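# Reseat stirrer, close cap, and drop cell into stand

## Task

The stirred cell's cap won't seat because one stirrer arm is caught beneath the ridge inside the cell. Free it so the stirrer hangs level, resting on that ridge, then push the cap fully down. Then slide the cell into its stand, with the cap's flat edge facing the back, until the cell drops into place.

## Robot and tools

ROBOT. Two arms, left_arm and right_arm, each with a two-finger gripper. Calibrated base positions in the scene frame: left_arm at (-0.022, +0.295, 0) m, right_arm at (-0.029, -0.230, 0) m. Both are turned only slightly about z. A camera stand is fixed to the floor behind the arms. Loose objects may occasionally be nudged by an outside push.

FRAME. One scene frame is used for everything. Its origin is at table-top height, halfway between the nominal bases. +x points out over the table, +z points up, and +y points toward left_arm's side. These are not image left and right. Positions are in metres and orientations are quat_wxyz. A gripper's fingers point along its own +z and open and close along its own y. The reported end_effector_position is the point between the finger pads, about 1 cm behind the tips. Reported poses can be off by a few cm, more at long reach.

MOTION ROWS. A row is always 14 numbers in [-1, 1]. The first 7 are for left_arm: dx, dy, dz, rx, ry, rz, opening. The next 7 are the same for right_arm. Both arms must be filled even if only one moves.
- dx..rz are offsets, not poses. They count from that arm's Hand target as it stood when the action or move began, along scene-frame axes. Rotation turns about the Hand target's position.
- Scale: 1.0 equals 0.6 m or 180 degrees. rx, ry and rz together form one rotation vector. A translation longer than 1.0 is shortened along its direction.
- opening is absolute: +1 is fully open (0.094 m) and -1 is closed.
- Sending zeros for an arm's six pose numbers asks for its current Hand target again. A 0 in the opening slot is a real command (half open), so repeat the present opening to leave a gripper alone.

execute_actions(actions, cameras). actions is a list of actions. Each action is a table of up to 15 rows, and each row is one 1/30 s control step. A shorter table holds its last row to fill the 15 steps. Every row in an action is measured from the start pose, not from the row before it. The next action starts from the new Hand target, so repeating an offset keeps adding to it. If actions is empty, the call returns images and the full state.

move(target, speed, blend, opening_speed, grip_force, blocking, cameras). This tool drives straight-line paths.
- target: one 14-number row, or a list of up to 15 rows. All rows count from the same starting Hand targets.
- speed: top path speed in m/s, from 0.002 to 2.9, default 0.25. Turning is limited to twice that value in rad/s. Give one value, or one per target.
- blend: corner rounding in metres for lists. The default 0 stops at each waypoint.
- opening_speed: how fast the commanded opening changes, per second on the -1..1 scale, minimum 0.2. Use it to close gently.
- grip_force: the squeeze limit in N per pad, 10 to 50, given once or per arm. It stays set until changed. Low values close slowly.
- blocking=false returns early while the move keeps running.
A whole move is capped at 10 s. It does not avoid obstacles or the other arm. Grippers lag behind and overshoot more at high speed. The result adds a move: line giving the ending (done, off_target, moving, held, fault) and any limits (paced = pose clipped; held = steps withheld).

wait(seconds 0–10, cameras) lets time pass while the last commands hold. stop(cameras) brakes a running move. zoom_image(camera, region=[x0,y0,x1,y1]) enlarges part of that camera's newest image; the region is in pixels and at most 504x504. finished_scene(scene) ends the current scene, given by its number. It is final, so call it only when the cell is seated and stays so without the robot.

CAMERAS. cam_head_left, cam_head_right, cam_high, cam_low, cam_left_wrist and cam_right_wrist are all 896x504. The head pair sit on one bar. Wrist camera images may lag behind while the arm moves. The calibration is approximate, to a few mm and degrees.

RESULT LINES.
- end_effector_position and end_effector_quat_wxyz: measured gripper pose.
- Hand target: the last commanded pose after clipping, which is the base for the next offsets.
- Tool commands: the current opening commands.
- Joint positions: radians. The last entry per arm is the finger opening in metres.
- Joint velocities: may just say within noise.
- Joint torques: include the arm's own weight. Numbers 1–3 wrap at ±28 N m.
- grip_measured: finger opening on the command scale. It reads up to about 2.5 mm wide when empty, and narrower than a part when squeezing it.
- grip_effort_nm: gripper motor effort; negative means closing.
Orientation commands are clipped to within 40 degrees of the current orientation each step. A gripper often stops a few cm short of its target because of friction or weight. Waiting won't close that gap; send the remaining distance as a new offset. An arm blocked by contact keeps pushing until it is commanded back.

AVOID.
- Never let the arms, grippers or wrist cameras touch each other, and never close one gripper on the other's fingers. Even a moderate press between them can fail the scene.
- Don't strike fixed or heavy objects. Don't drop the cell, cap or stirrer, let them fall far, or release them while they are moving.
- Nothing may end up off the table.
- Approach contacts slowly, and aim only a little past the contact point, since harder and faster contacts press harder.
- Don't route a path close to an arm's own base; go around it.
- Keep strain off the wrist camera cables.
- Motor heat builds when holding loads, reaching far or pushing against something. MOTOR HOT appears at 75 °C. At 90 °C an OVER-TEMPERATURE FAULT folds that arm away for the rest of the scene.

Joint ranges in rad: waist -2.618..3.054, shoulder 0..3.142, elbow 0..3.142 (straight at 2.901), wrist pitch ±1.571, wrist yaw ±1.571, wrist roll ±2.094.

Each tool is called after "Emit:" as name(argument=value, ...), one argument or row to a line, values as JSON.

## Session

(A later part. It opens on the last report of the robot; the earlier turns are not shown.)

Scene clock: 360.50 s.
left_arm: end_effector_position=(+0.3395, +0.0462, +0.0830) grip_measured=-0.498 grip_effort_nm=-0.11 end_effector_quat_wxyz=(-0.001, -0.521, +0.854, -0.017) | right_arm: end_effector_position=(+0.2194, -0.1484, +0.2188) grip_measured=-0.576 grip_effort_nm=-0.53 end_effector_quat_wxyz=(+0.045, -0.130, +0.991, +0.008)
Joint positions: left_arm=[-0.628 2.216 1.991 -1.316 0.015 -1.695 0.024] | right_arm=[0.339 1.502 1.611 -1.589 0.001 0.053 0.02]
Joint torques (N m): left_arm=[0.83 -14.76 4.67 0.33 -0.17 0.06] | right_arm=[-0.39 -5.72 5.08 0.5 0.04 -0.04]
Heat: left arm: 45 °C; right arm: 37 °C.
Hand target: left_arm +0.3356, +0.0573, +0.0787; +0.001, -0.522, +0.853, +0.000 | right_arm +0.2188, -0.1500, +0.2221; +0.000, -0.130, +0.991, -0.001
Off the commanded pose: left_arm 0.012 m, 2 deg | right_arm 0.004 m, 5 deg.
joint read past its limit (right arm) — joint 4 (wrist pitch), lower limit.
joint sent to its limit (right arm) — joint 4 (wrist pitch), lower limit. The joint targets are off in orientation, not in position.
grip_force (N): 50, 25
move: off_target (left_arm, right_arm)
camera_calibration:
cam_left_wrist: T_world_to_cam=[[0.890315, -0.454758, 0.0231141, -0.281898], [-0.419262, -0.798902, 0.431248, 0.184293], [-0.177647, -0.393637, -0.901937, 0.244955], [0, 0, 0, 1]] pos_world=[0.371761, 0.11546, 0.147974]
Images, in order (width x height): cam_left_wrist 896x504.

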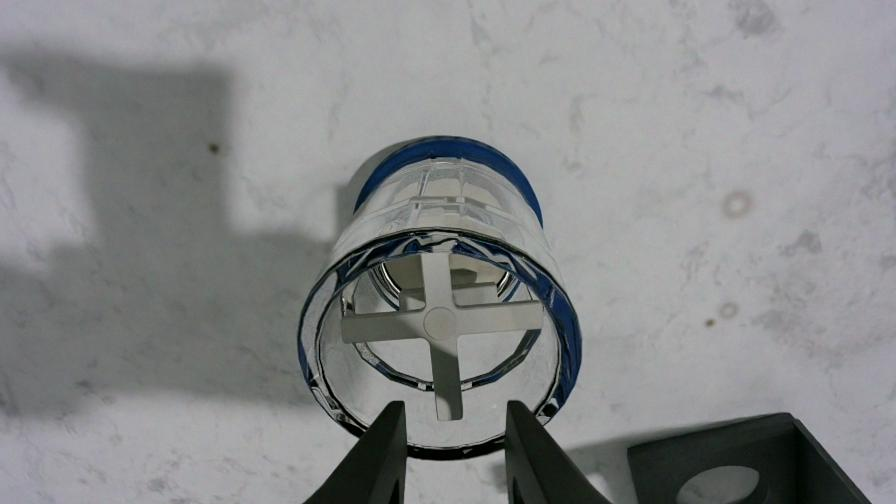

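Emit:
move(
  target=[
    [0,0,0.04,0,0,0,-0.5,0,0,0,0,0,0,-0.9],
    [0.006,0.0035,0.045,0,0,0,-0.7,0,0,0,0,0,0,-0.9],
  ],
  speed=0.06,
  cameras=["cam_left_wrist"],
)

Emit:
zoom_image(
  camera="cam_left_wrist",
  region=[310, 200, 610, 500],
)

Scene clock: 384.63 s.
left_arm: end_effector_position=(+0.3386, +0.0536, +0.1032) grip_measured=-0.698 grip_effort_nm=-0.11 end_effector_quat_wxyz=(-0.004, -0.523, +0.852, -0.010) | right_arm: end_effector_position=(+0.2194, -0.1484, +0.2188) grip_measured=-0.576 grip_effort_nm=-0.53 end_effector_quat_wxyz=(+0.045, -0.130, +0.991, +0.008)
Joint positions: left_arm=[-0.615 2.216 2.072 -1.411 0.016 -1.687 0.014] | right_arm=[0.339 1.502 1.611 -1.589 0.001 0.053 0.02]
Joint torques (N m): left_arm=[0.42 -13.45 9.09 0.12 -0.19 0.1] | right_arm=[-0.47 -5.65 5.12 0.46 0 -0.03]
Heat: left arm: 48 °C; right arm: 37 °C.
Hand target: left_arm +0.3392, +0.0594, +0.1057; +0.001, -0.522, +0.853, +0.000 | right_arm +0.2188, -0.1500, +0.2221; +0.000, -0.130, +0.991, -0.001
Off the commanded pose: left_arm 0.006 m, 1 deg | right_arm 0.004 m, 5 deg.
joint read past its limit (right arm) — joint 4 (wrist pitch), lower limit.
joint sent to its limit (right arm) — joint 4 (wrist pitch), lower limit. The joint targets are off in orientation, not in position.
grip_force (N): 50, 25
move: off_target (right_arm)
camera_calibration:
cam_left_wrist: T_world_to_cam=[[0.893127, -0.449724, 0.00848176, -0.277944], [-0.409322, -0.804784, 0.429858, 0.178173], [-0.186492, -0.387389, -0.902857, 0.268615], [0, 0, 0, 1]] pos_world=[0.371264, 0.122451, 0.168289]
Images, in order (width x height): cam_left_wrist 896x504.

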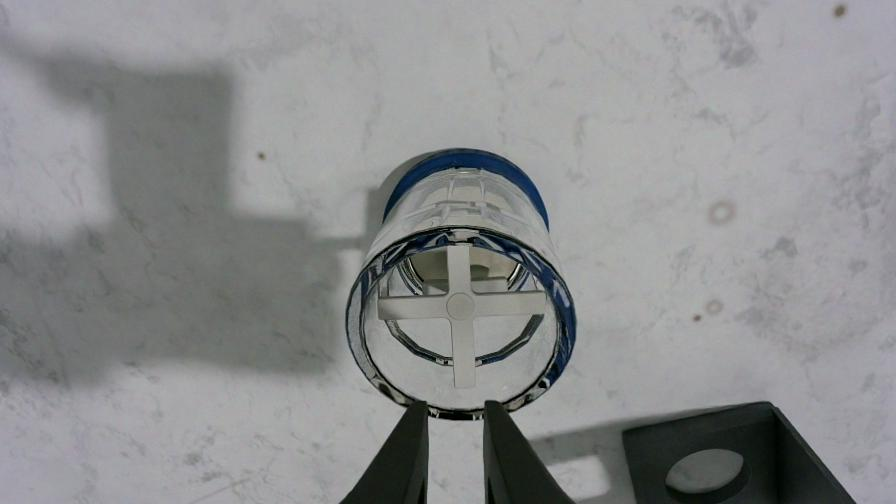

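Scaled by 1.680 from the camera's 896x504 image, which has a finer 1280x720 frame.

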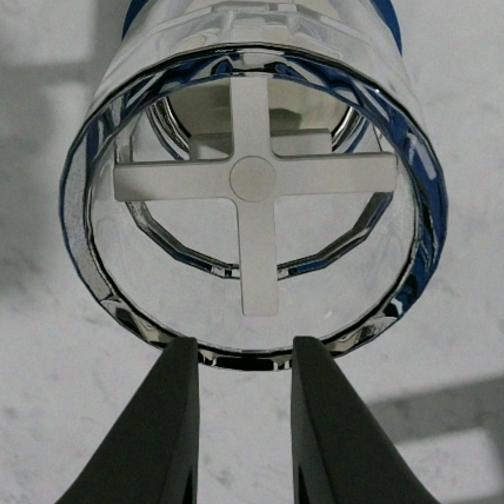

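Emit:
move(
  target=[0.0022,-0.0012,-0.03,0,0,0,-0.7,0,0,0,0,0,0,-0.9],
  speed=0.05,
  cameras=["cam_left_wrist"],
)

Emit:
zoom_image(
  camera="cam_left_wrist",
  region=[310, 200, 610, 500],
)

Scene clock: 415.10 s.
left_arm: end_effector_position=(+0.3423, +0.0511, +0.0954) grip_measured=-0.698 grip_effort_nm=-0.11 end_effector_quat_wxyz=(-0.001, -0.523, +0.852, -0.017) | right_arm: end_effector_position=(+0.2194, -0.1484, +0.2188) grip_measured=-0.576 grip_effort_nm=-0.53 end_effector_quat_wxyz=(+0.045, -0.130, +0.991, +0.008)
Joint positions: left_arm=[-0.615 2.216 2.04 -1.364 0.016 -1.687 0.014] | right_arm=[0.339 1.502 1.611 -1.589 0.001 0.053 0.02]
Joint torques (N m): left_arm=[0.46 -13.38 5.83 0.37 -0.18 0.08] | right_arm=[-0.44 -5.78 5.14 0.46 0.02 -0.02]
Heat: left arm: 48 °C; right arm: 37 °C.
Hand target: left_arm +0.3406, +0.0586, +0.0878; +0.001, -0.522, +0.853, +0.000 | right_arm +0.2188, -0.1500, +0.2221; +0.000, -0.130, +0.991, -0.001
Off the commanded pose: left_arm 0.011 m, 2 deg | right_arm 0.004 m, 5 deg.
joint read past its limit (right arm) — joint 4 (wrist pitch), lower limit.
joint sent to its limit (right arm) — joint 4 (wrist pitch), lower limit. The joint targets are off in orientation, not in position.
grip_force (N): 50, 25
move: off_target (left_arm, right_arm)
camera_calibration:
cam_left_wrist: T_world_to_cam=[[0.892872, -0.449691, 0.0235876, -0.283631], [-0.414866, -0.801097, 0.431428, 0.1827], [-0.175113, -0.394996, -0.901839, 0.25759], [0, 0, 0, 1]] pos_world=[0.374149, 0.120561, 0.160173]
Images, in order (width x height): cam_left_wrist 896x504.

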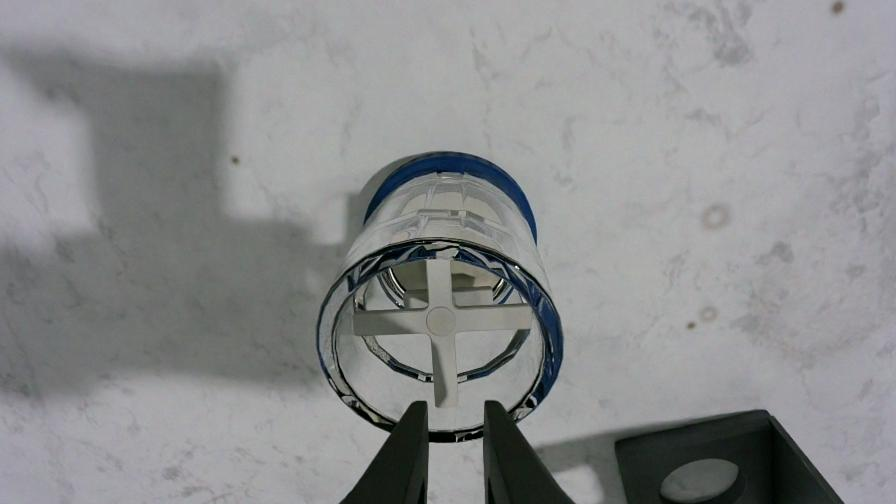

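Scaled by 1.680 from the camera's 896x504 image, which has a finer 1280x720 frame.

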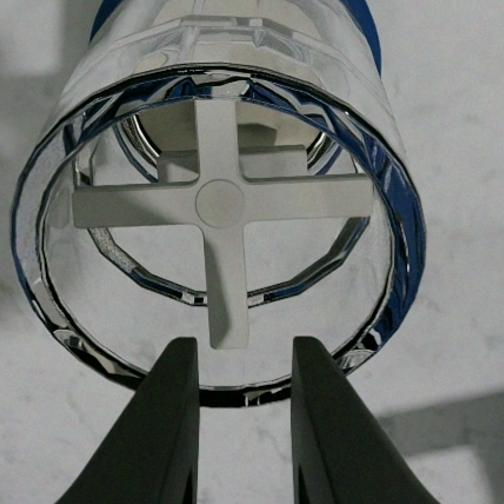

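Emit:
move(
  target=[-0.011,0.006,-0.02,0,0,0,-0.7,0,0,0,0,0,0,-0.9],
  speed=0.05,
  cameras=["cam_left_wrist"],
)

Emit:
zoom_image(
  camera="cam_left_wrist",
  region=[310, 200, 610, 500],
)

Scene clock: 430.30 s.
left_arm: end_effector_position=(+0.3353, +0.0565, +0.0742) grip_measured=-0.698 grip_effort_nm=-0.11 end_effector_quat_wxyz=(-0.005, -0.523, +0.852, -0.003) | right_arm: end_effector_position=(+0.2194, -0.1484, +0.2188) grip_measured=-0.576 grip_effort_nm=-0.53 end_effector_quat_wxyz=(+0.045, -0.130, +0.991, +0.008)
Joint positions: left_arm=[-0.615 2.208 1.944 -1.306 0.012 -1.687 0.014] | right_arm=[0.339 1.502 1.611 -1.589 0.001 0.053 0.02]
Joint torques (N m): left_arm=[0.29 -15.68 5.11 0.43 -0.15 0.06] | right_arm=[-0.42 -5.72 5.04 0.47 0.02 -0.03]
Heat: left arm: 48 °C; right arm: 37 °C.
Hand target: left_arm +0.3339, +0.0623, +0.0758; +0.001, -0.522, +0.853, +0.000 | right_arm +0.2188, -0.1500, +0.2221; +0.000, -0.130, +0.991, -0.001
Off the commanded pose: left_arm 0.006 m, 1 deg | right_arm 0.004 m, 5 deg.
joint read past its limit (right arm) — joint 4 (wrist pitch), lower limit.
joint sent to its limit (right arm) — joint 4 (wrist pitch), lower limit. The joint targets are off in orientation, not in position.
grip_force (N): 50, 25
move: off_target (right_arm)
camera_calibration:
cam_left_wrist: T_world_to_cam=[[0.893152, -0.449716, -0.00587577, -0.272413], [-0.404812, -0.809527, 0.425199, 0.19078], [-0.195975, -0.377389, -0.905081, 0.245646], [0, 0, 0, 1]] pos_world=[0.368677, 0.124638, 0.13961]
Images, in order (width x height): cam_left_wrist 896x504.

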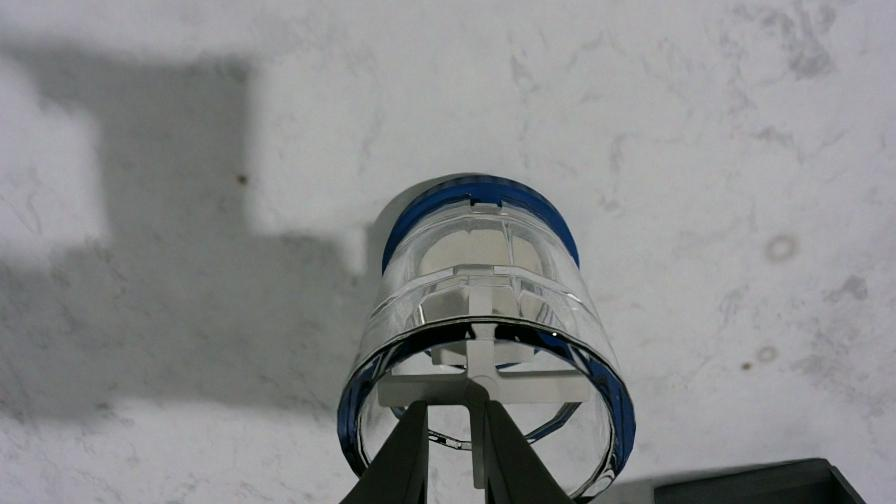

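Scaled by 1.680 from the camera's 896x504 image, which has a finer 1280x720 frame.

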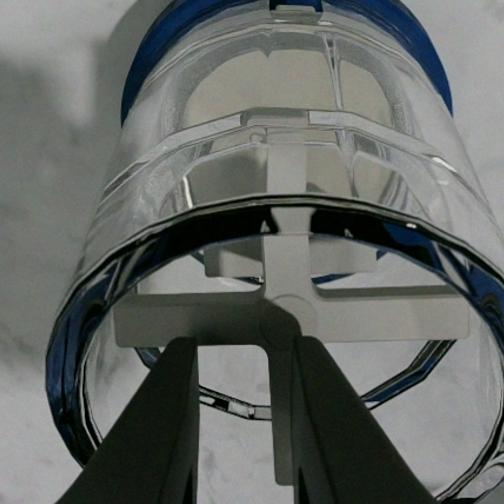

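Emit:
move(
  target=[0,0,0,0,0,0,-1,0,0,0,0,0,0,-0.9],
  grip_force=[20,25],
  cameras=["cam_left_wrist","cam_low"],
)

Emit:
zoom_image(
  camera="cam_left_wrist",
  region=[310, 200, 610, 500],
)

Emit:
zoom_image(
  camera="cam_low",
  region=[520, 130, 620, 250],
)

Scene clock: 440.67 s.
left_arm: end_effector_position=(+0.3386, +0.0546, +0.0742) grip_measured=-0.958 grip_effort_nm=-0.49 end_effector_quat_wxyz=(-0.002, -0.523, +0.852, -0.009) | right_arm: end_effector_position=(+0.2194, -0.1484, +0.2188) grip_measured=-0.576 grip_effort_nm=-0.53 end_effector_quat_wxyz=(+0.045, -0.130, +0.991, +0.008)
Joint positions: left_arm=[-0.615 2.208 1.944 -1.291 0.011 -1.687 0.002] | right_arm=[0.339 1.502 1.611 -1.589 0.001 0.053 0.02]
Joint torques (N m): left_arm=[0.38 -15.69 5.12 0.32 -0.13 0.07] | right_arm=[-0.49 -5.7 4.98 0.5 0 0]
Heat: left arm: 50 °C; right arm: 37 °C.
Hand target: left_arm +0.3339, +0.0622, +0.0758; +0.001, -0.522, +0.853, +0.000 | right_arm +0.2188, -0.1500, +0.2221; +0.000, -0.130, +0.991, -0.001
Off the commanded pose: left_arm 0.009 m, 1 deg | right_arm 0.004 m, 5 deg.
joint read past its limit (right arm) — joint 4 (wrist pitch), lower limit.
joint sent to its limit (right arm) — joint 4 (wrist pitch), lower limit. The joint targets are off in orientation, not in position.
grip_force (N): 20, 25
move: off_target (right_arm)
camera_calibration:
cam_left_wrist: T_world_to_cam=[[0.893135, -0.449698, 0.00903103, -0.277245], [-0.410343, -0.806422, 0.425795, 0.192211], [-0.184197, -0.383998, -0.904774, 0.241978], [0, 0, 0, 1]] pos_world=[0.371061, 0.123246, 0.139596]
Images, in order (width x height): cam_low 896x504, cam_left_wrist 896x504.

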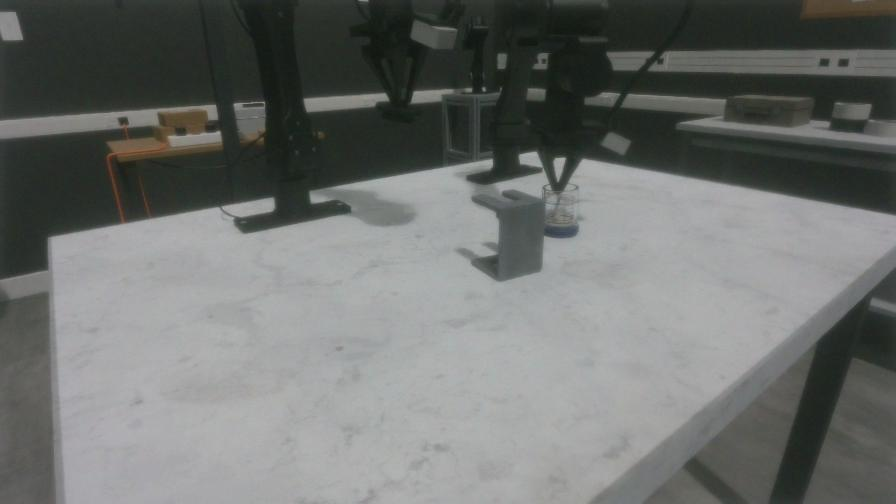

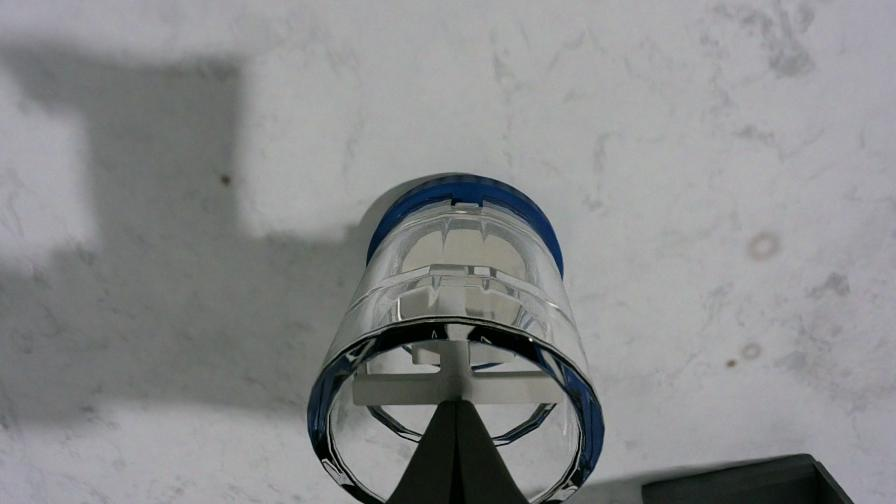

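Scaled by 1.680 from the camera's 896x504 image, which has a finer 1280x720 frame.

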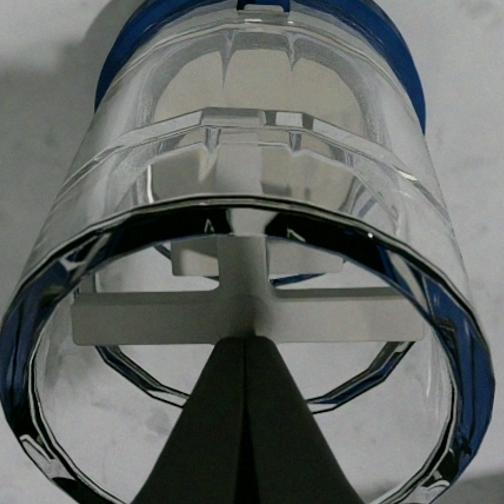

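Scaled by 4.200 from the camera's 896x504 image, which has a finer 1280x720 frame.

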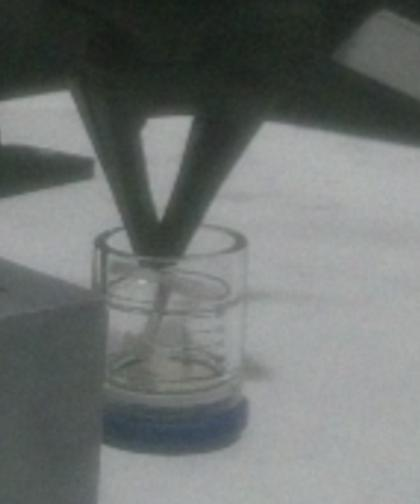

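Emit:
move(
  target=[0,0,0.0,0,0,0,-0.7,0,0,0,0,0,0,-0.9],
  speed=0.05,
  grip_force=[50,25],
  cameras=["cam_left_wrist"],
)

Emit:
zoom_image(
  camera="cam_left_wrist",
  region=[310, 200, 610, 500],
)

Scene clock: 450.30 s.
left_arm: end_effector_position=(+0.3370, +0.0556, +0.0722) grip_measured=-0.702 grip_effort_nm=0.09 end_effector_quat_wxyz=(-0.003, -0.523, +0.852, -0.006) | right_arm: end_effector_position=(+0.2194, -0.1484, +0.2188) grip_measured=-0.576 grip_effort_nm=-0.53 end_effector_quat_wxyz=(+0.045, -0.130, +0.991, +0.008)
Joint positions: left_arm=[-0.615 2.208 1.936 -1.29 0.011 -1.687 0.014] | right_arm=[0.339 1.502 1.611 -1.589 0.001 0.053 0.02]
Joint torques (N m): left_arm=[0.32 -15.71 5.81 0.3 -0.16 0.07] | right_arm=[-0.46 -5.72 4.94 0.49 0.03 -0.04]
Heat: left arm: 52 °C; right arm: 37 °C.
Hand target: left_arm +0.3339, +0.0622, +0.0758; +0.001, -0.522, +0.853, +0.000 | right_arm +0.2188, -0.1500, +0.2221; +0.000, -0.130, +0.991, -0.001
Off the commanded pose: left_arm 0.008 m, 1 deg | right_arm 0.004 m, 5 deg.
joint read past its limit (right arm) — joint 4 (wrist pitch), lower limit.
joint sent to its limit (right arm) — joint 4 (wrist pitch), lower limit. The joint targets are off in orientation, not in position.
grip_force (N): 50, 25
move: off_target (right_arm)
camera_calibration:
cam_left_wrist: T_world_to_cam=[[0.892984, -0.450085, 0.00181405, -0.274797], [-0.40811, -0.80799, 0.424968, 0.192735], [-0.189806, -0.38023, -0.905206, 0.241947], [0, 0, 0, 1]] pos_world=[0.369969, 0.124041, 0.137604]
Images, in order (width x height): cam_left_wrist 896x504.

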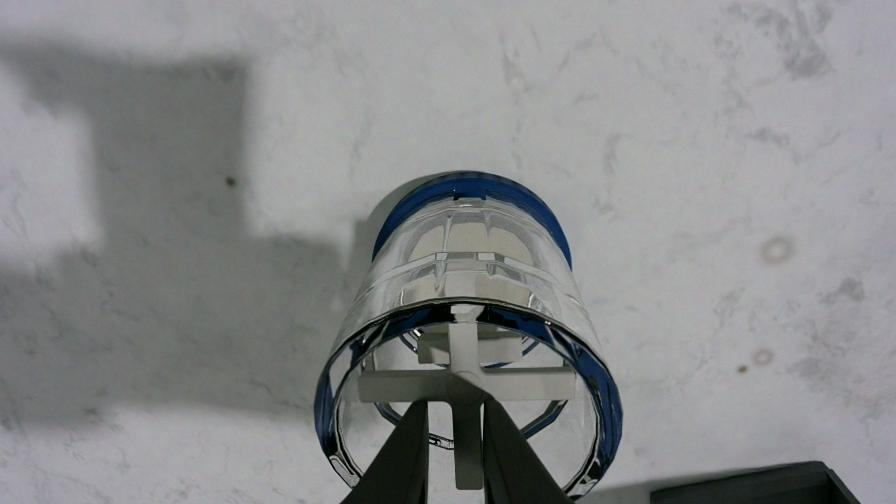

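Scaled by 1.680 from the camera's 896x504 image, which has a finer 1280x720 frame.

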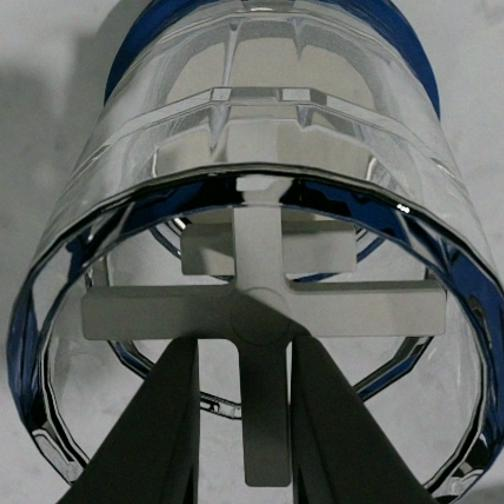

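Emit:
move(
  target=[
    [0.003,-0.008,0.01,0,0,0,-0.7,0,0,0,0,0,0,-0.9],
    [0.003,-0.008,-0.012,0,0,0,-0.7,0,0,0,0,0,0,-0.9],
  ],
  speed=0.04,
  cameras=["cam_left_wrist"],
)

Emit:
zoom_image(
  camera="cam_left_wrist",
  region=[310, 200, 610, 500],
)

Scene clock: 461.00 s.
left_arm: end_effector_position=(+0.3402, +0.0535, +0.0731) grip_measured=-0.702 grip_effort_nm=0.09 end_effector_quat_wxyz=(+0.000, -0.523, +0.852, -0.013) | right_arm: end_effector_position=(+0.2194, -0.1484, +0.2188) grip_measured=-0.576 grip_effort_nm=-0.53 end_effector_quat_wxyz=(+0.045, -0.130, +0.991, +0.008)
Joint positions: left_arm=[-0.615 2.208 1.939 -1.278 0.011 -1.687 0.014] | right_arm=[0.339 1.502 1.611 -1.589 0.001 0.053 0.02]
Joint torques (N m): left_arm=[-0.32 -13.96 5.83 0.34 -0.15 -0.03] | right_arm=[-0.4 -5.65 4.93 0.48 0.02 -0.02]
Heat: left arm: 53 °C; right arm: 37 °C.
Hand target: left_arm +0.3357, +0.0574, +0.0686; +0.001, -0.522, +0.853, +0.000 | right_arm +0.2188, -0.1500, +0.2221; +0.000, -0.130, +0.991, -0.001
Off the commanded pose: left_arm 0.008 m, 2 deg | right_arm 0.004 m, 5 deg.
joint read past its limit (right arm) — joint 4 (wrist pitch), lower limit.
joint sent to its limit (right arm) — joint 4 (wrist pitch), lower limit. The joint targets are off in orientation, not in position.
grip_force (N): 50, 25
move: off_target (right_arm)
camera_calibration:
cam_left_wrist: T_world_to_cam=[[0.892857, -0.45002, 0.0169849, -0.279704], [-0.413538, -0.804375, 0.426577, 0.193446], [-0.178306, -0.387896, -0.904292, 0.239035], [0, 0, 0, 1]] pos_world=[0.372354, 0.122452, 0.138388]
Images, in order (width x height): cam_left_wrist 896x504.

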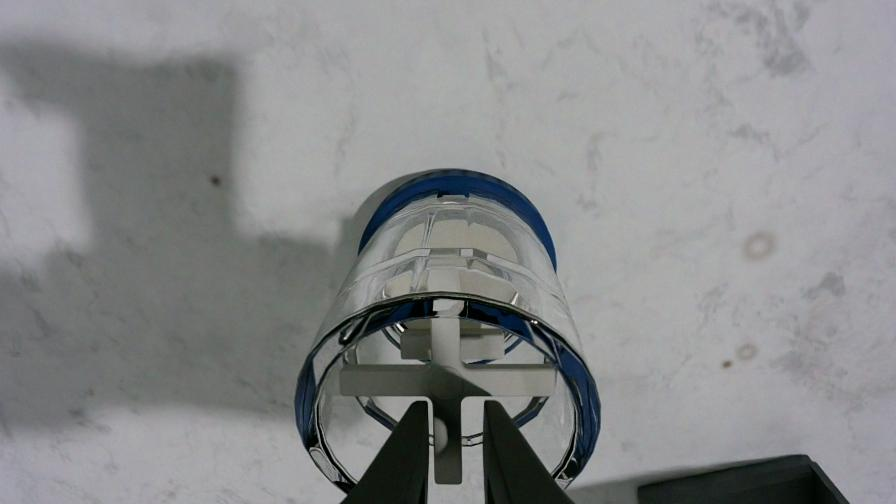

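Scaled by 1.680 from the camera's 896x504 image, which has a finer 1280x720 frame.

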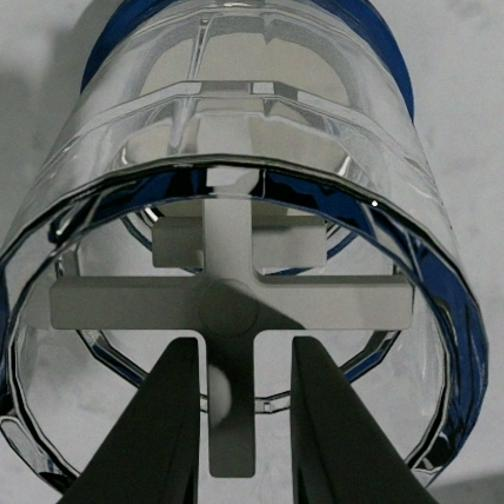

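Emit:
move(
  target=[0.0,0,-0.016,0,0,0,-0.7,0,0,0,0,0,0,-0.9],
  speed=0.04,
  cameras=["cam_left_wrist"],
)

Emit:
zoom_image(
  camera="cam_left_wrist",
  region=[310, 200, 610, 500],
)

Scene clock: 467.13 s.
left_arm: end_effector_position=(+0.3402, +0.0535, +0.0703) grip_measured=-0.702 grip_effort_nm=0.08 end_effector_quat_wxyz=(+0.001, -0.523, +0.852, -0.015) | right_arm: end_effector_position=(+0.2194, -0.1484, +0.2188) grip_measured=-0.576 grip_effort_nm=-0.53 end_effector_quat_wxyz=(+0.045, -0.130, +0.991, +0.008)
Joint positions: left_arm=[-0.615 2.205 1.922 -1.262 0.011 -1.687 0.014] | right_arm=[0.339 1.502 1.611 -1.589 0.001 0.053 0.02]
Joint torques (N m): left_arm=[-0.39 -13.49 4.38 0.56 -0.15 -0.02] | right_arm=[-0.38 -5.79 5 0.47 0.02 -0.02]
Heat: left arm: 53 °C; right arm: 37 °C.
Hand target: left_arm +0.3357, +0.0575, +0.0591; +0.001, -0.522, +0.853, +0.000 | right_arm +0.2188, -0.1500, +0.2221; +0.000, -0.130, +0.991, -0.001
Off the commanded pose: left_arm 0.013 m, 2 deg | right_arm 0.004 m, 5 deg.
joint read past its limit (right arm) — joint 4 (wrist pitch), lower limit.
joint sent to its limit (right arm) — joint 4 (wrist pitch), lower limit. The joint targets are off in orientation, not in position.
grip_force (N): 50, 25
move: off_target (left_arm, right_arm)
camera_calibration:
cam_left_wrist: T_world_to_cam=[[0.89281, -0.449972, 0.0203875, -0.279878], [-0.414748, -0.803579, 0.426902, 0.194949], [-0.175711, -0.389598, -0.904068, 0.235716], [0, 0, 0, 1]] pos_world=[0.37215, 0.122554, 0.135585]
Images, in order (width x height): cam_left_wrist 896x504.

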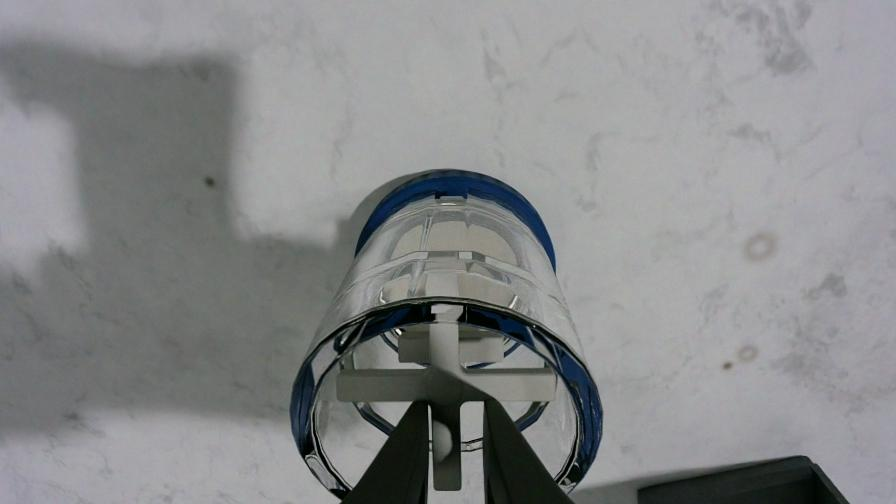

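Scaled by 1.680 from the camera's 896x504 image, which has a finer 1280x720 frame.

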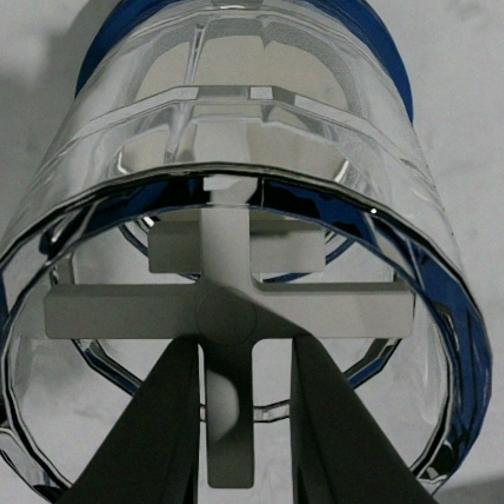

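Emit:
move(
  target=[0,0,0,0,0,0,-1,0,0,0,0,0,0,-0.9],
  grip_force=[20,25],
  cameras=["cam_left_wrist","cam_low"],
)

Emit:
zoom_image(
  camera="cam_left_wrist",
  region=[310, 200, 610, 500],
)

Emit:
zoom_image(
  camera="cam_low",
  region=[520, 130, 620, 250],
)

Scene clock: 480.57 s.
left_arm: end_effector_position=(+0.3398, +0.0537, +0.0669) grip_measured=-0.833 grip_effort_nm=-0.48 end_effector_quat_wxyz=(+0.000, -0.523, +0.852, -0.014) | right_arm: end_effector_position=(+0.2194, -0.1484, +0.2188) grip_measured=-0.576 grip_effort_nm=-0.53 end_effector_quat_wxyz=(+0.045, -0.130, +0.991, +0.008)
Joint positions: left_arm=[-0.615 2.205 1.909 -1.249 0.012 -1.687 0.008] | right_arm=[0.339 1.502 1.611 -1.589 0.001 0.053 0.02]
Joint torques (N m): left_arm=[-0.36 -13.37 5.46 0.47 -0.12 -0.04] | right_arm=[-0.47 -5.74 5.01 0.47 -0.01 -0.02]
Heat: left arm: 51 °C; right arm: 37 °C.
Hand target: left_arm +0.3358, +0.0574, +0.0591; +0.001, -0.522, +0.853, +0.000 | right_arm +0.2188, -0.1500, +0.2221; +0.000, -0.130, +0.991, -0.001
Off the commanded pose: left_arm 0.010 m, 2 deg | right_arm 0.004 m, 5 deg.
joint read past its limit (right arm) — joint 4 (wrist pitch), lower limit.
joint sent to its limit (right arm) — joint 4 (wrist pitch), lower limit. The joint targets are off in orientation, not in position.
grip_force (N): 20, 25
move: off_target (right_arm)
camera_calibration:
cam_left_wrist: T_world_to_cam=[[0.89282, -0.450005, 0.0191672, -0.279247], [-0.414258, -0.803705, 0.42714, 0.196117], [-0.17681, -0.3893, -0.903982, 0.232972], [0, 0, 0, 1]] pos_world=[0.371752, 0.122653, 0.132185]
Images, in order (width x height): cam_low 896x504, cam_left_wrist 896x504.

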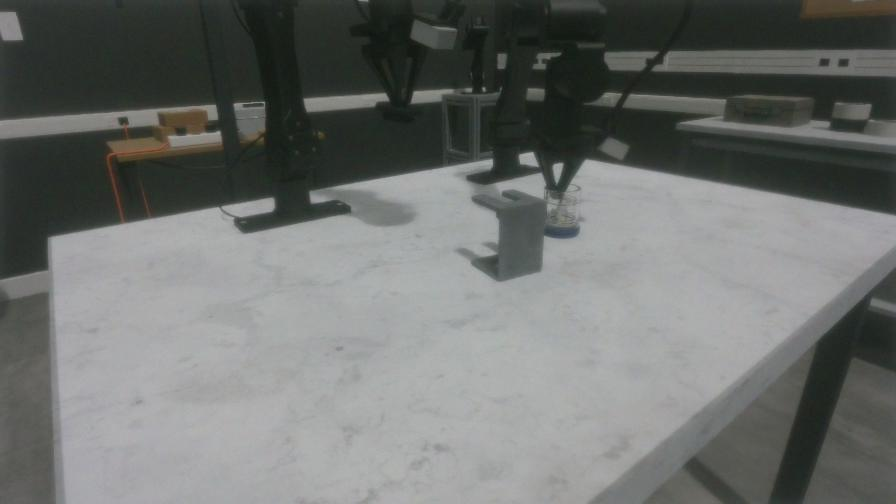

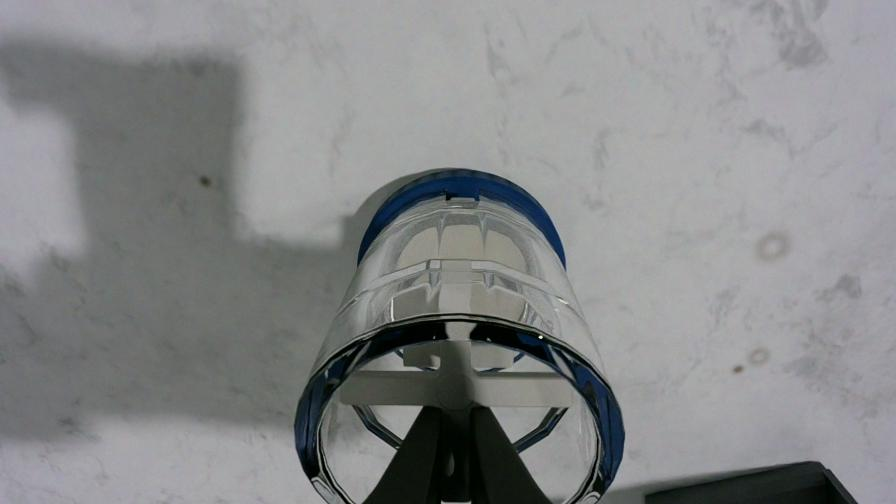

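Scaled by 1.680 from the camera's 896x504 image, which has a finer 1280x720 frame.

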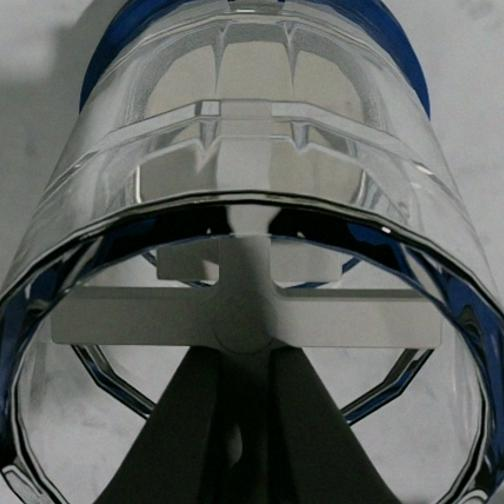

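Scaled by 4.200 from the camera's 896x504 image, which has a finer 1280x720 frame.

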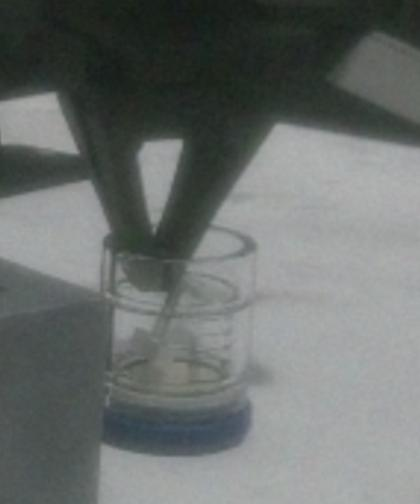

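Emit:
move(
  target=[
    [0,0,0.01,-0.0594,0.0303,0,-1,0,0,0,0,0,0,-0.9],
    [0,0,0.08,-0.0594,0.0303,0,-1,0,0,0,0,0,0,-0.9],
  ],
  speed=0.05,
  cameras=["cam_left_wrist","cam_low"],
)

Emit:
zoom_image(
  camera="cam_left_wrist",
  region=[310, 200, 610, 500],
)

Emit:
zoom_image(
  camera="cam_low",
  region=[520, 130, 620, 250],
)

Scene clock: 498.30 s.
left_arm: end_effector_position=(+0.3363, +0.0557, +0.0966) grip_measured=-0.833 grip_effort_nm=-0.49 end_effector_quat_wxyz=(-0.090, -0.522, +0.847, -0.053) | right_arm: end_effector_position=(+0.2194, -0.1484, +0.2188) grip_measured=-0.576 grip_effort_nm=-0.53 end_effector_quat_wxyz=(+0.045, -0.130, +0.991, +0.008)
Joint positions: left_arm=[-0.533 2.205 2.012 -1.375 0.209 -1.609 0.008] | right_arm=[0.339 1.502 1.611 -1.589 0.001 0.053 0.02]
Joint torques (N m): left_arm=[0.18 -14.8 9.66 0.12 0.12 0.08] | right_arm=[-0.28 -5.79 4.94 0.45 -0.01 -0.03]
Heat: left arm: 51 °C; right arm: 37 °C.
Hand target: left_arm +0.3357, +0.0574, +0.1070; -0.088, -0.520, +0.848, -0.055 | right_arm +0.2188, -0.1500, +0.2221; +0.000, -0.130, +0.991, -0.001
Off the commanded pose: left_arm 0.011 m, 0 deg | right_arm 0.004 m, 5 deg.
joint read past its limit (right arm) — joint 4 (wrist pitch), lower limit.
joint sent to its limit (right arm) — joint 4 (wrist pitch), lower limit. The joint targets are off in orientation, not in position.
grip_force (N): 20, 25
move: off_target (left_arm, right_arm)
camera_calibration:
cam_left_wrist: T_world_to_cam=[[0.893789, -0.448373, -0.0101614, -0.273433], [-0.355325, -0.721767, 0.593966, 0.143134], [-0.273653, -0.52727, -0.804426, 0.290568], [0, 0, 0, 1]] pos_world=[0.374765, 0.133917, 0.145945]
Images, in order (width x height): cam_low 896x504, cam_left_wrist 896x504.

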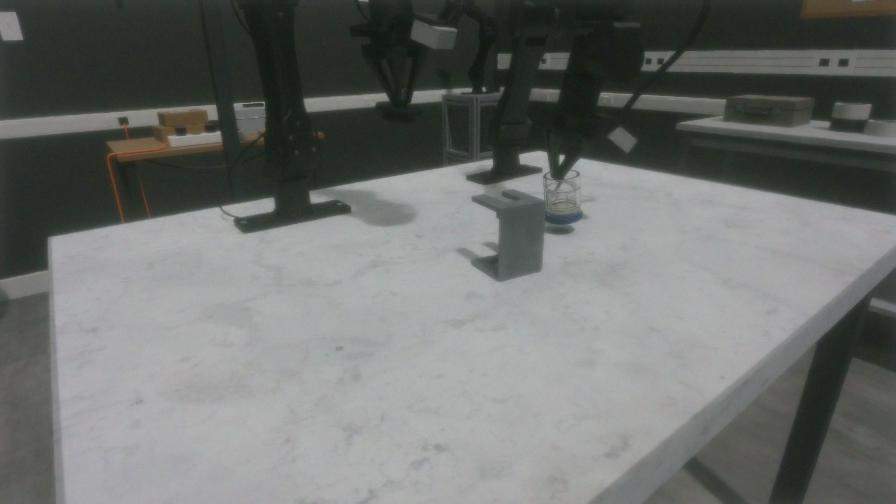

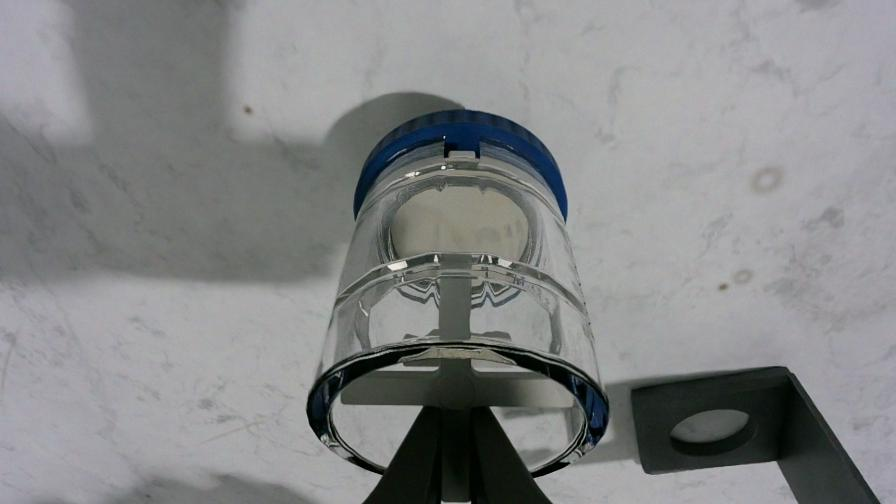

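Scaled by 1.680 from the camera's 896x504 image, which has a finer 1280x720 frame.

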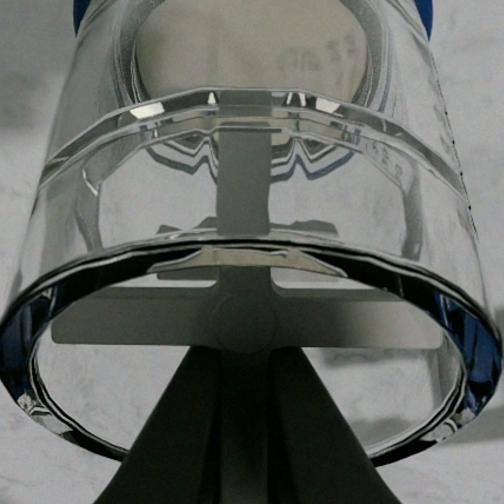

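Scaled by 4.200 from the camera's 896x504 image, which has a finer 1280x720 frame.

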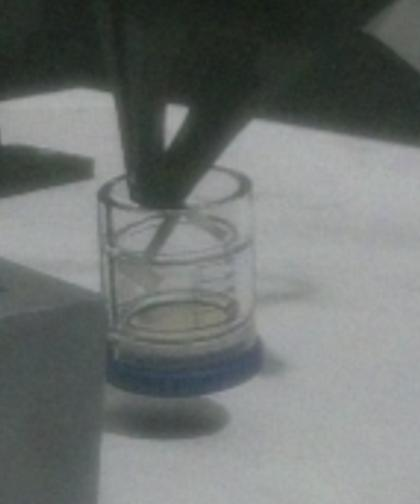

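Emit:
move(
  target=[
    [0,0,-0.065,0,0,0,-1,0,0,0,0,0,0,-0.9],
    [0,0,-0.065,-0.0594,0.0303,0,-1,0,0,0,0,0,0,-0.9],
  ],
  speed=0.04,
  cameras=["cam_left_wrist","cam_low"],
)

Emit:
zoom_image(
  camera="cam_left_wrist",
  region=[310, 200, 610, 500],
)

Emit:
zoom_image(
  camera="cam_low",
  region=[520, 130, 620, 250],
)

Scene clock: 525.57 s.
left_arm: end_effector_position=(+0.3400, +0.0556, +0.0736) grip_measured=-0.833 grip_effort_nm=-0.49 end_effector_quat_wxyz=(-0.165, -0.511, +0.836, -0.114) | right_arm: end_effector_position=(+0.2194, -0.1484, +0.2188) grip_measured=-0.576 grip_effort_nm=-0.53 end_effector_quat_wxyz=(+0.045, -0.130, +0.991, +0.008)
Joint positions: left_arm=[-0.452 2.205 1.878 -1.243 0.404 -1.521 0.008] | right_arm=[0.339 1.502 1.611 -1.589 0.001 0.053 0.02]
Joint torques (N m): left_arm=[0.46 -13.38 5.91 0.35 0.42 0.08] | right_arm=[-0.43 -5.83 4.94 0.47 -0.01 -0.02]
Heat: left arm: 51 °C; right arm: 38 °C.
Hand target: left_arm +0.3357, +0.0574, +0.0681; -0.177, -0.511, +0.834, -0.109 | right_arm +0.2188, -0.1500, +0.2221; +0.000, -0.130, +0.991, -0.001
Off the commanded pose: left_arm 0.007 m, 1 deg | right_arm 0.004 m, 5 deg.
joint read past its limit (right arm) — joint 4 (wrist pitch), lower limit.
joint sent to its limit (right arm) — joint 4 (wrist pitch), lower limit. The joint targets are off in orientation, not in position.
grip_force (N): 20, 25
move: off_target (right_arm)
camera_calibration:
cam_left_wrist: T_world_to_cam=[[0.89247, -0.450839, 0.0155457, -0.278226], [-0.31452, -0.597173, 0.737876, 0.12676], [-0.32338, -0.663422, -0.674757, 0.28801], [0, 0, 0, 1]] pos_world=[0.381314, 0.141335, 0.105129]
Images, in order (width x height): cam_low 896x504, cam_left_wrist 896x504.

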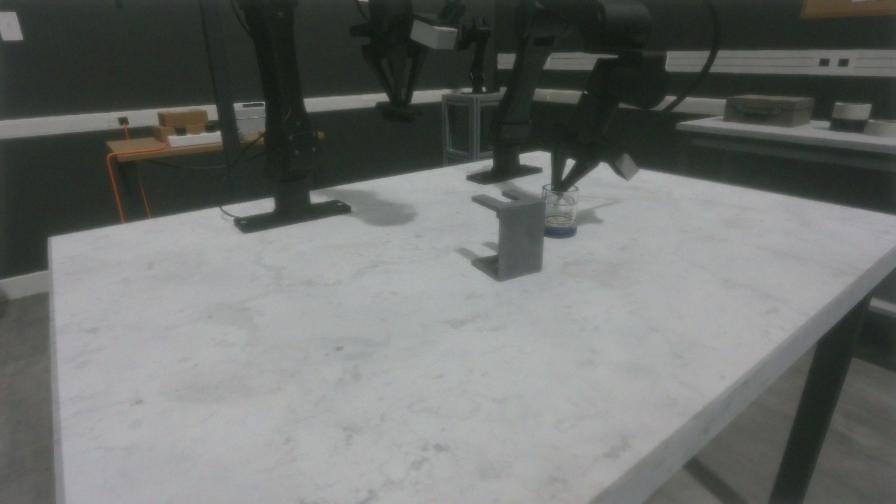

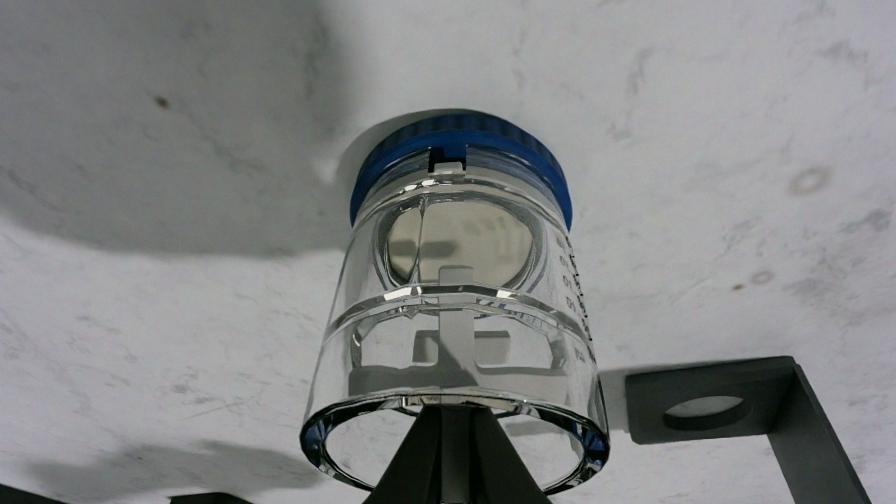

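Scaled by 1.680 from the camera's 896x504 image, which has a finer 1280x720 frame.

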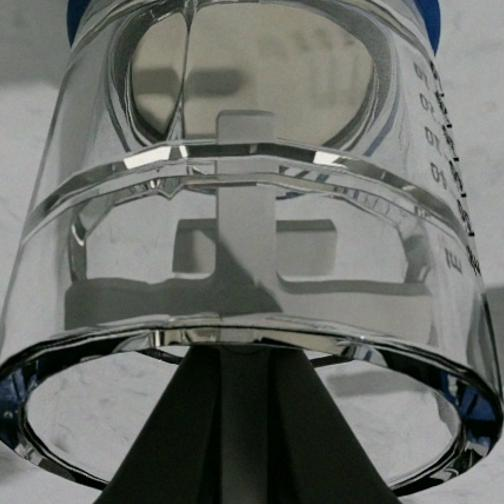

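Scaled by 4.200 from the camera's 896x504 image, which has a finer 1280x720 frame.

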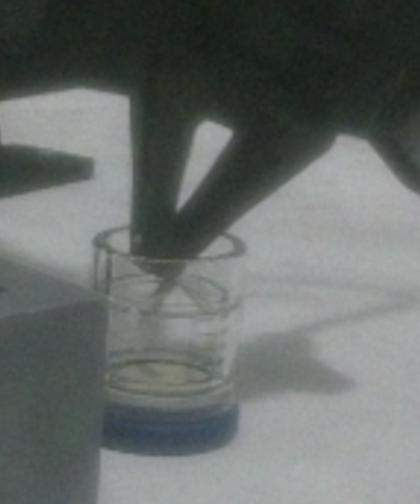

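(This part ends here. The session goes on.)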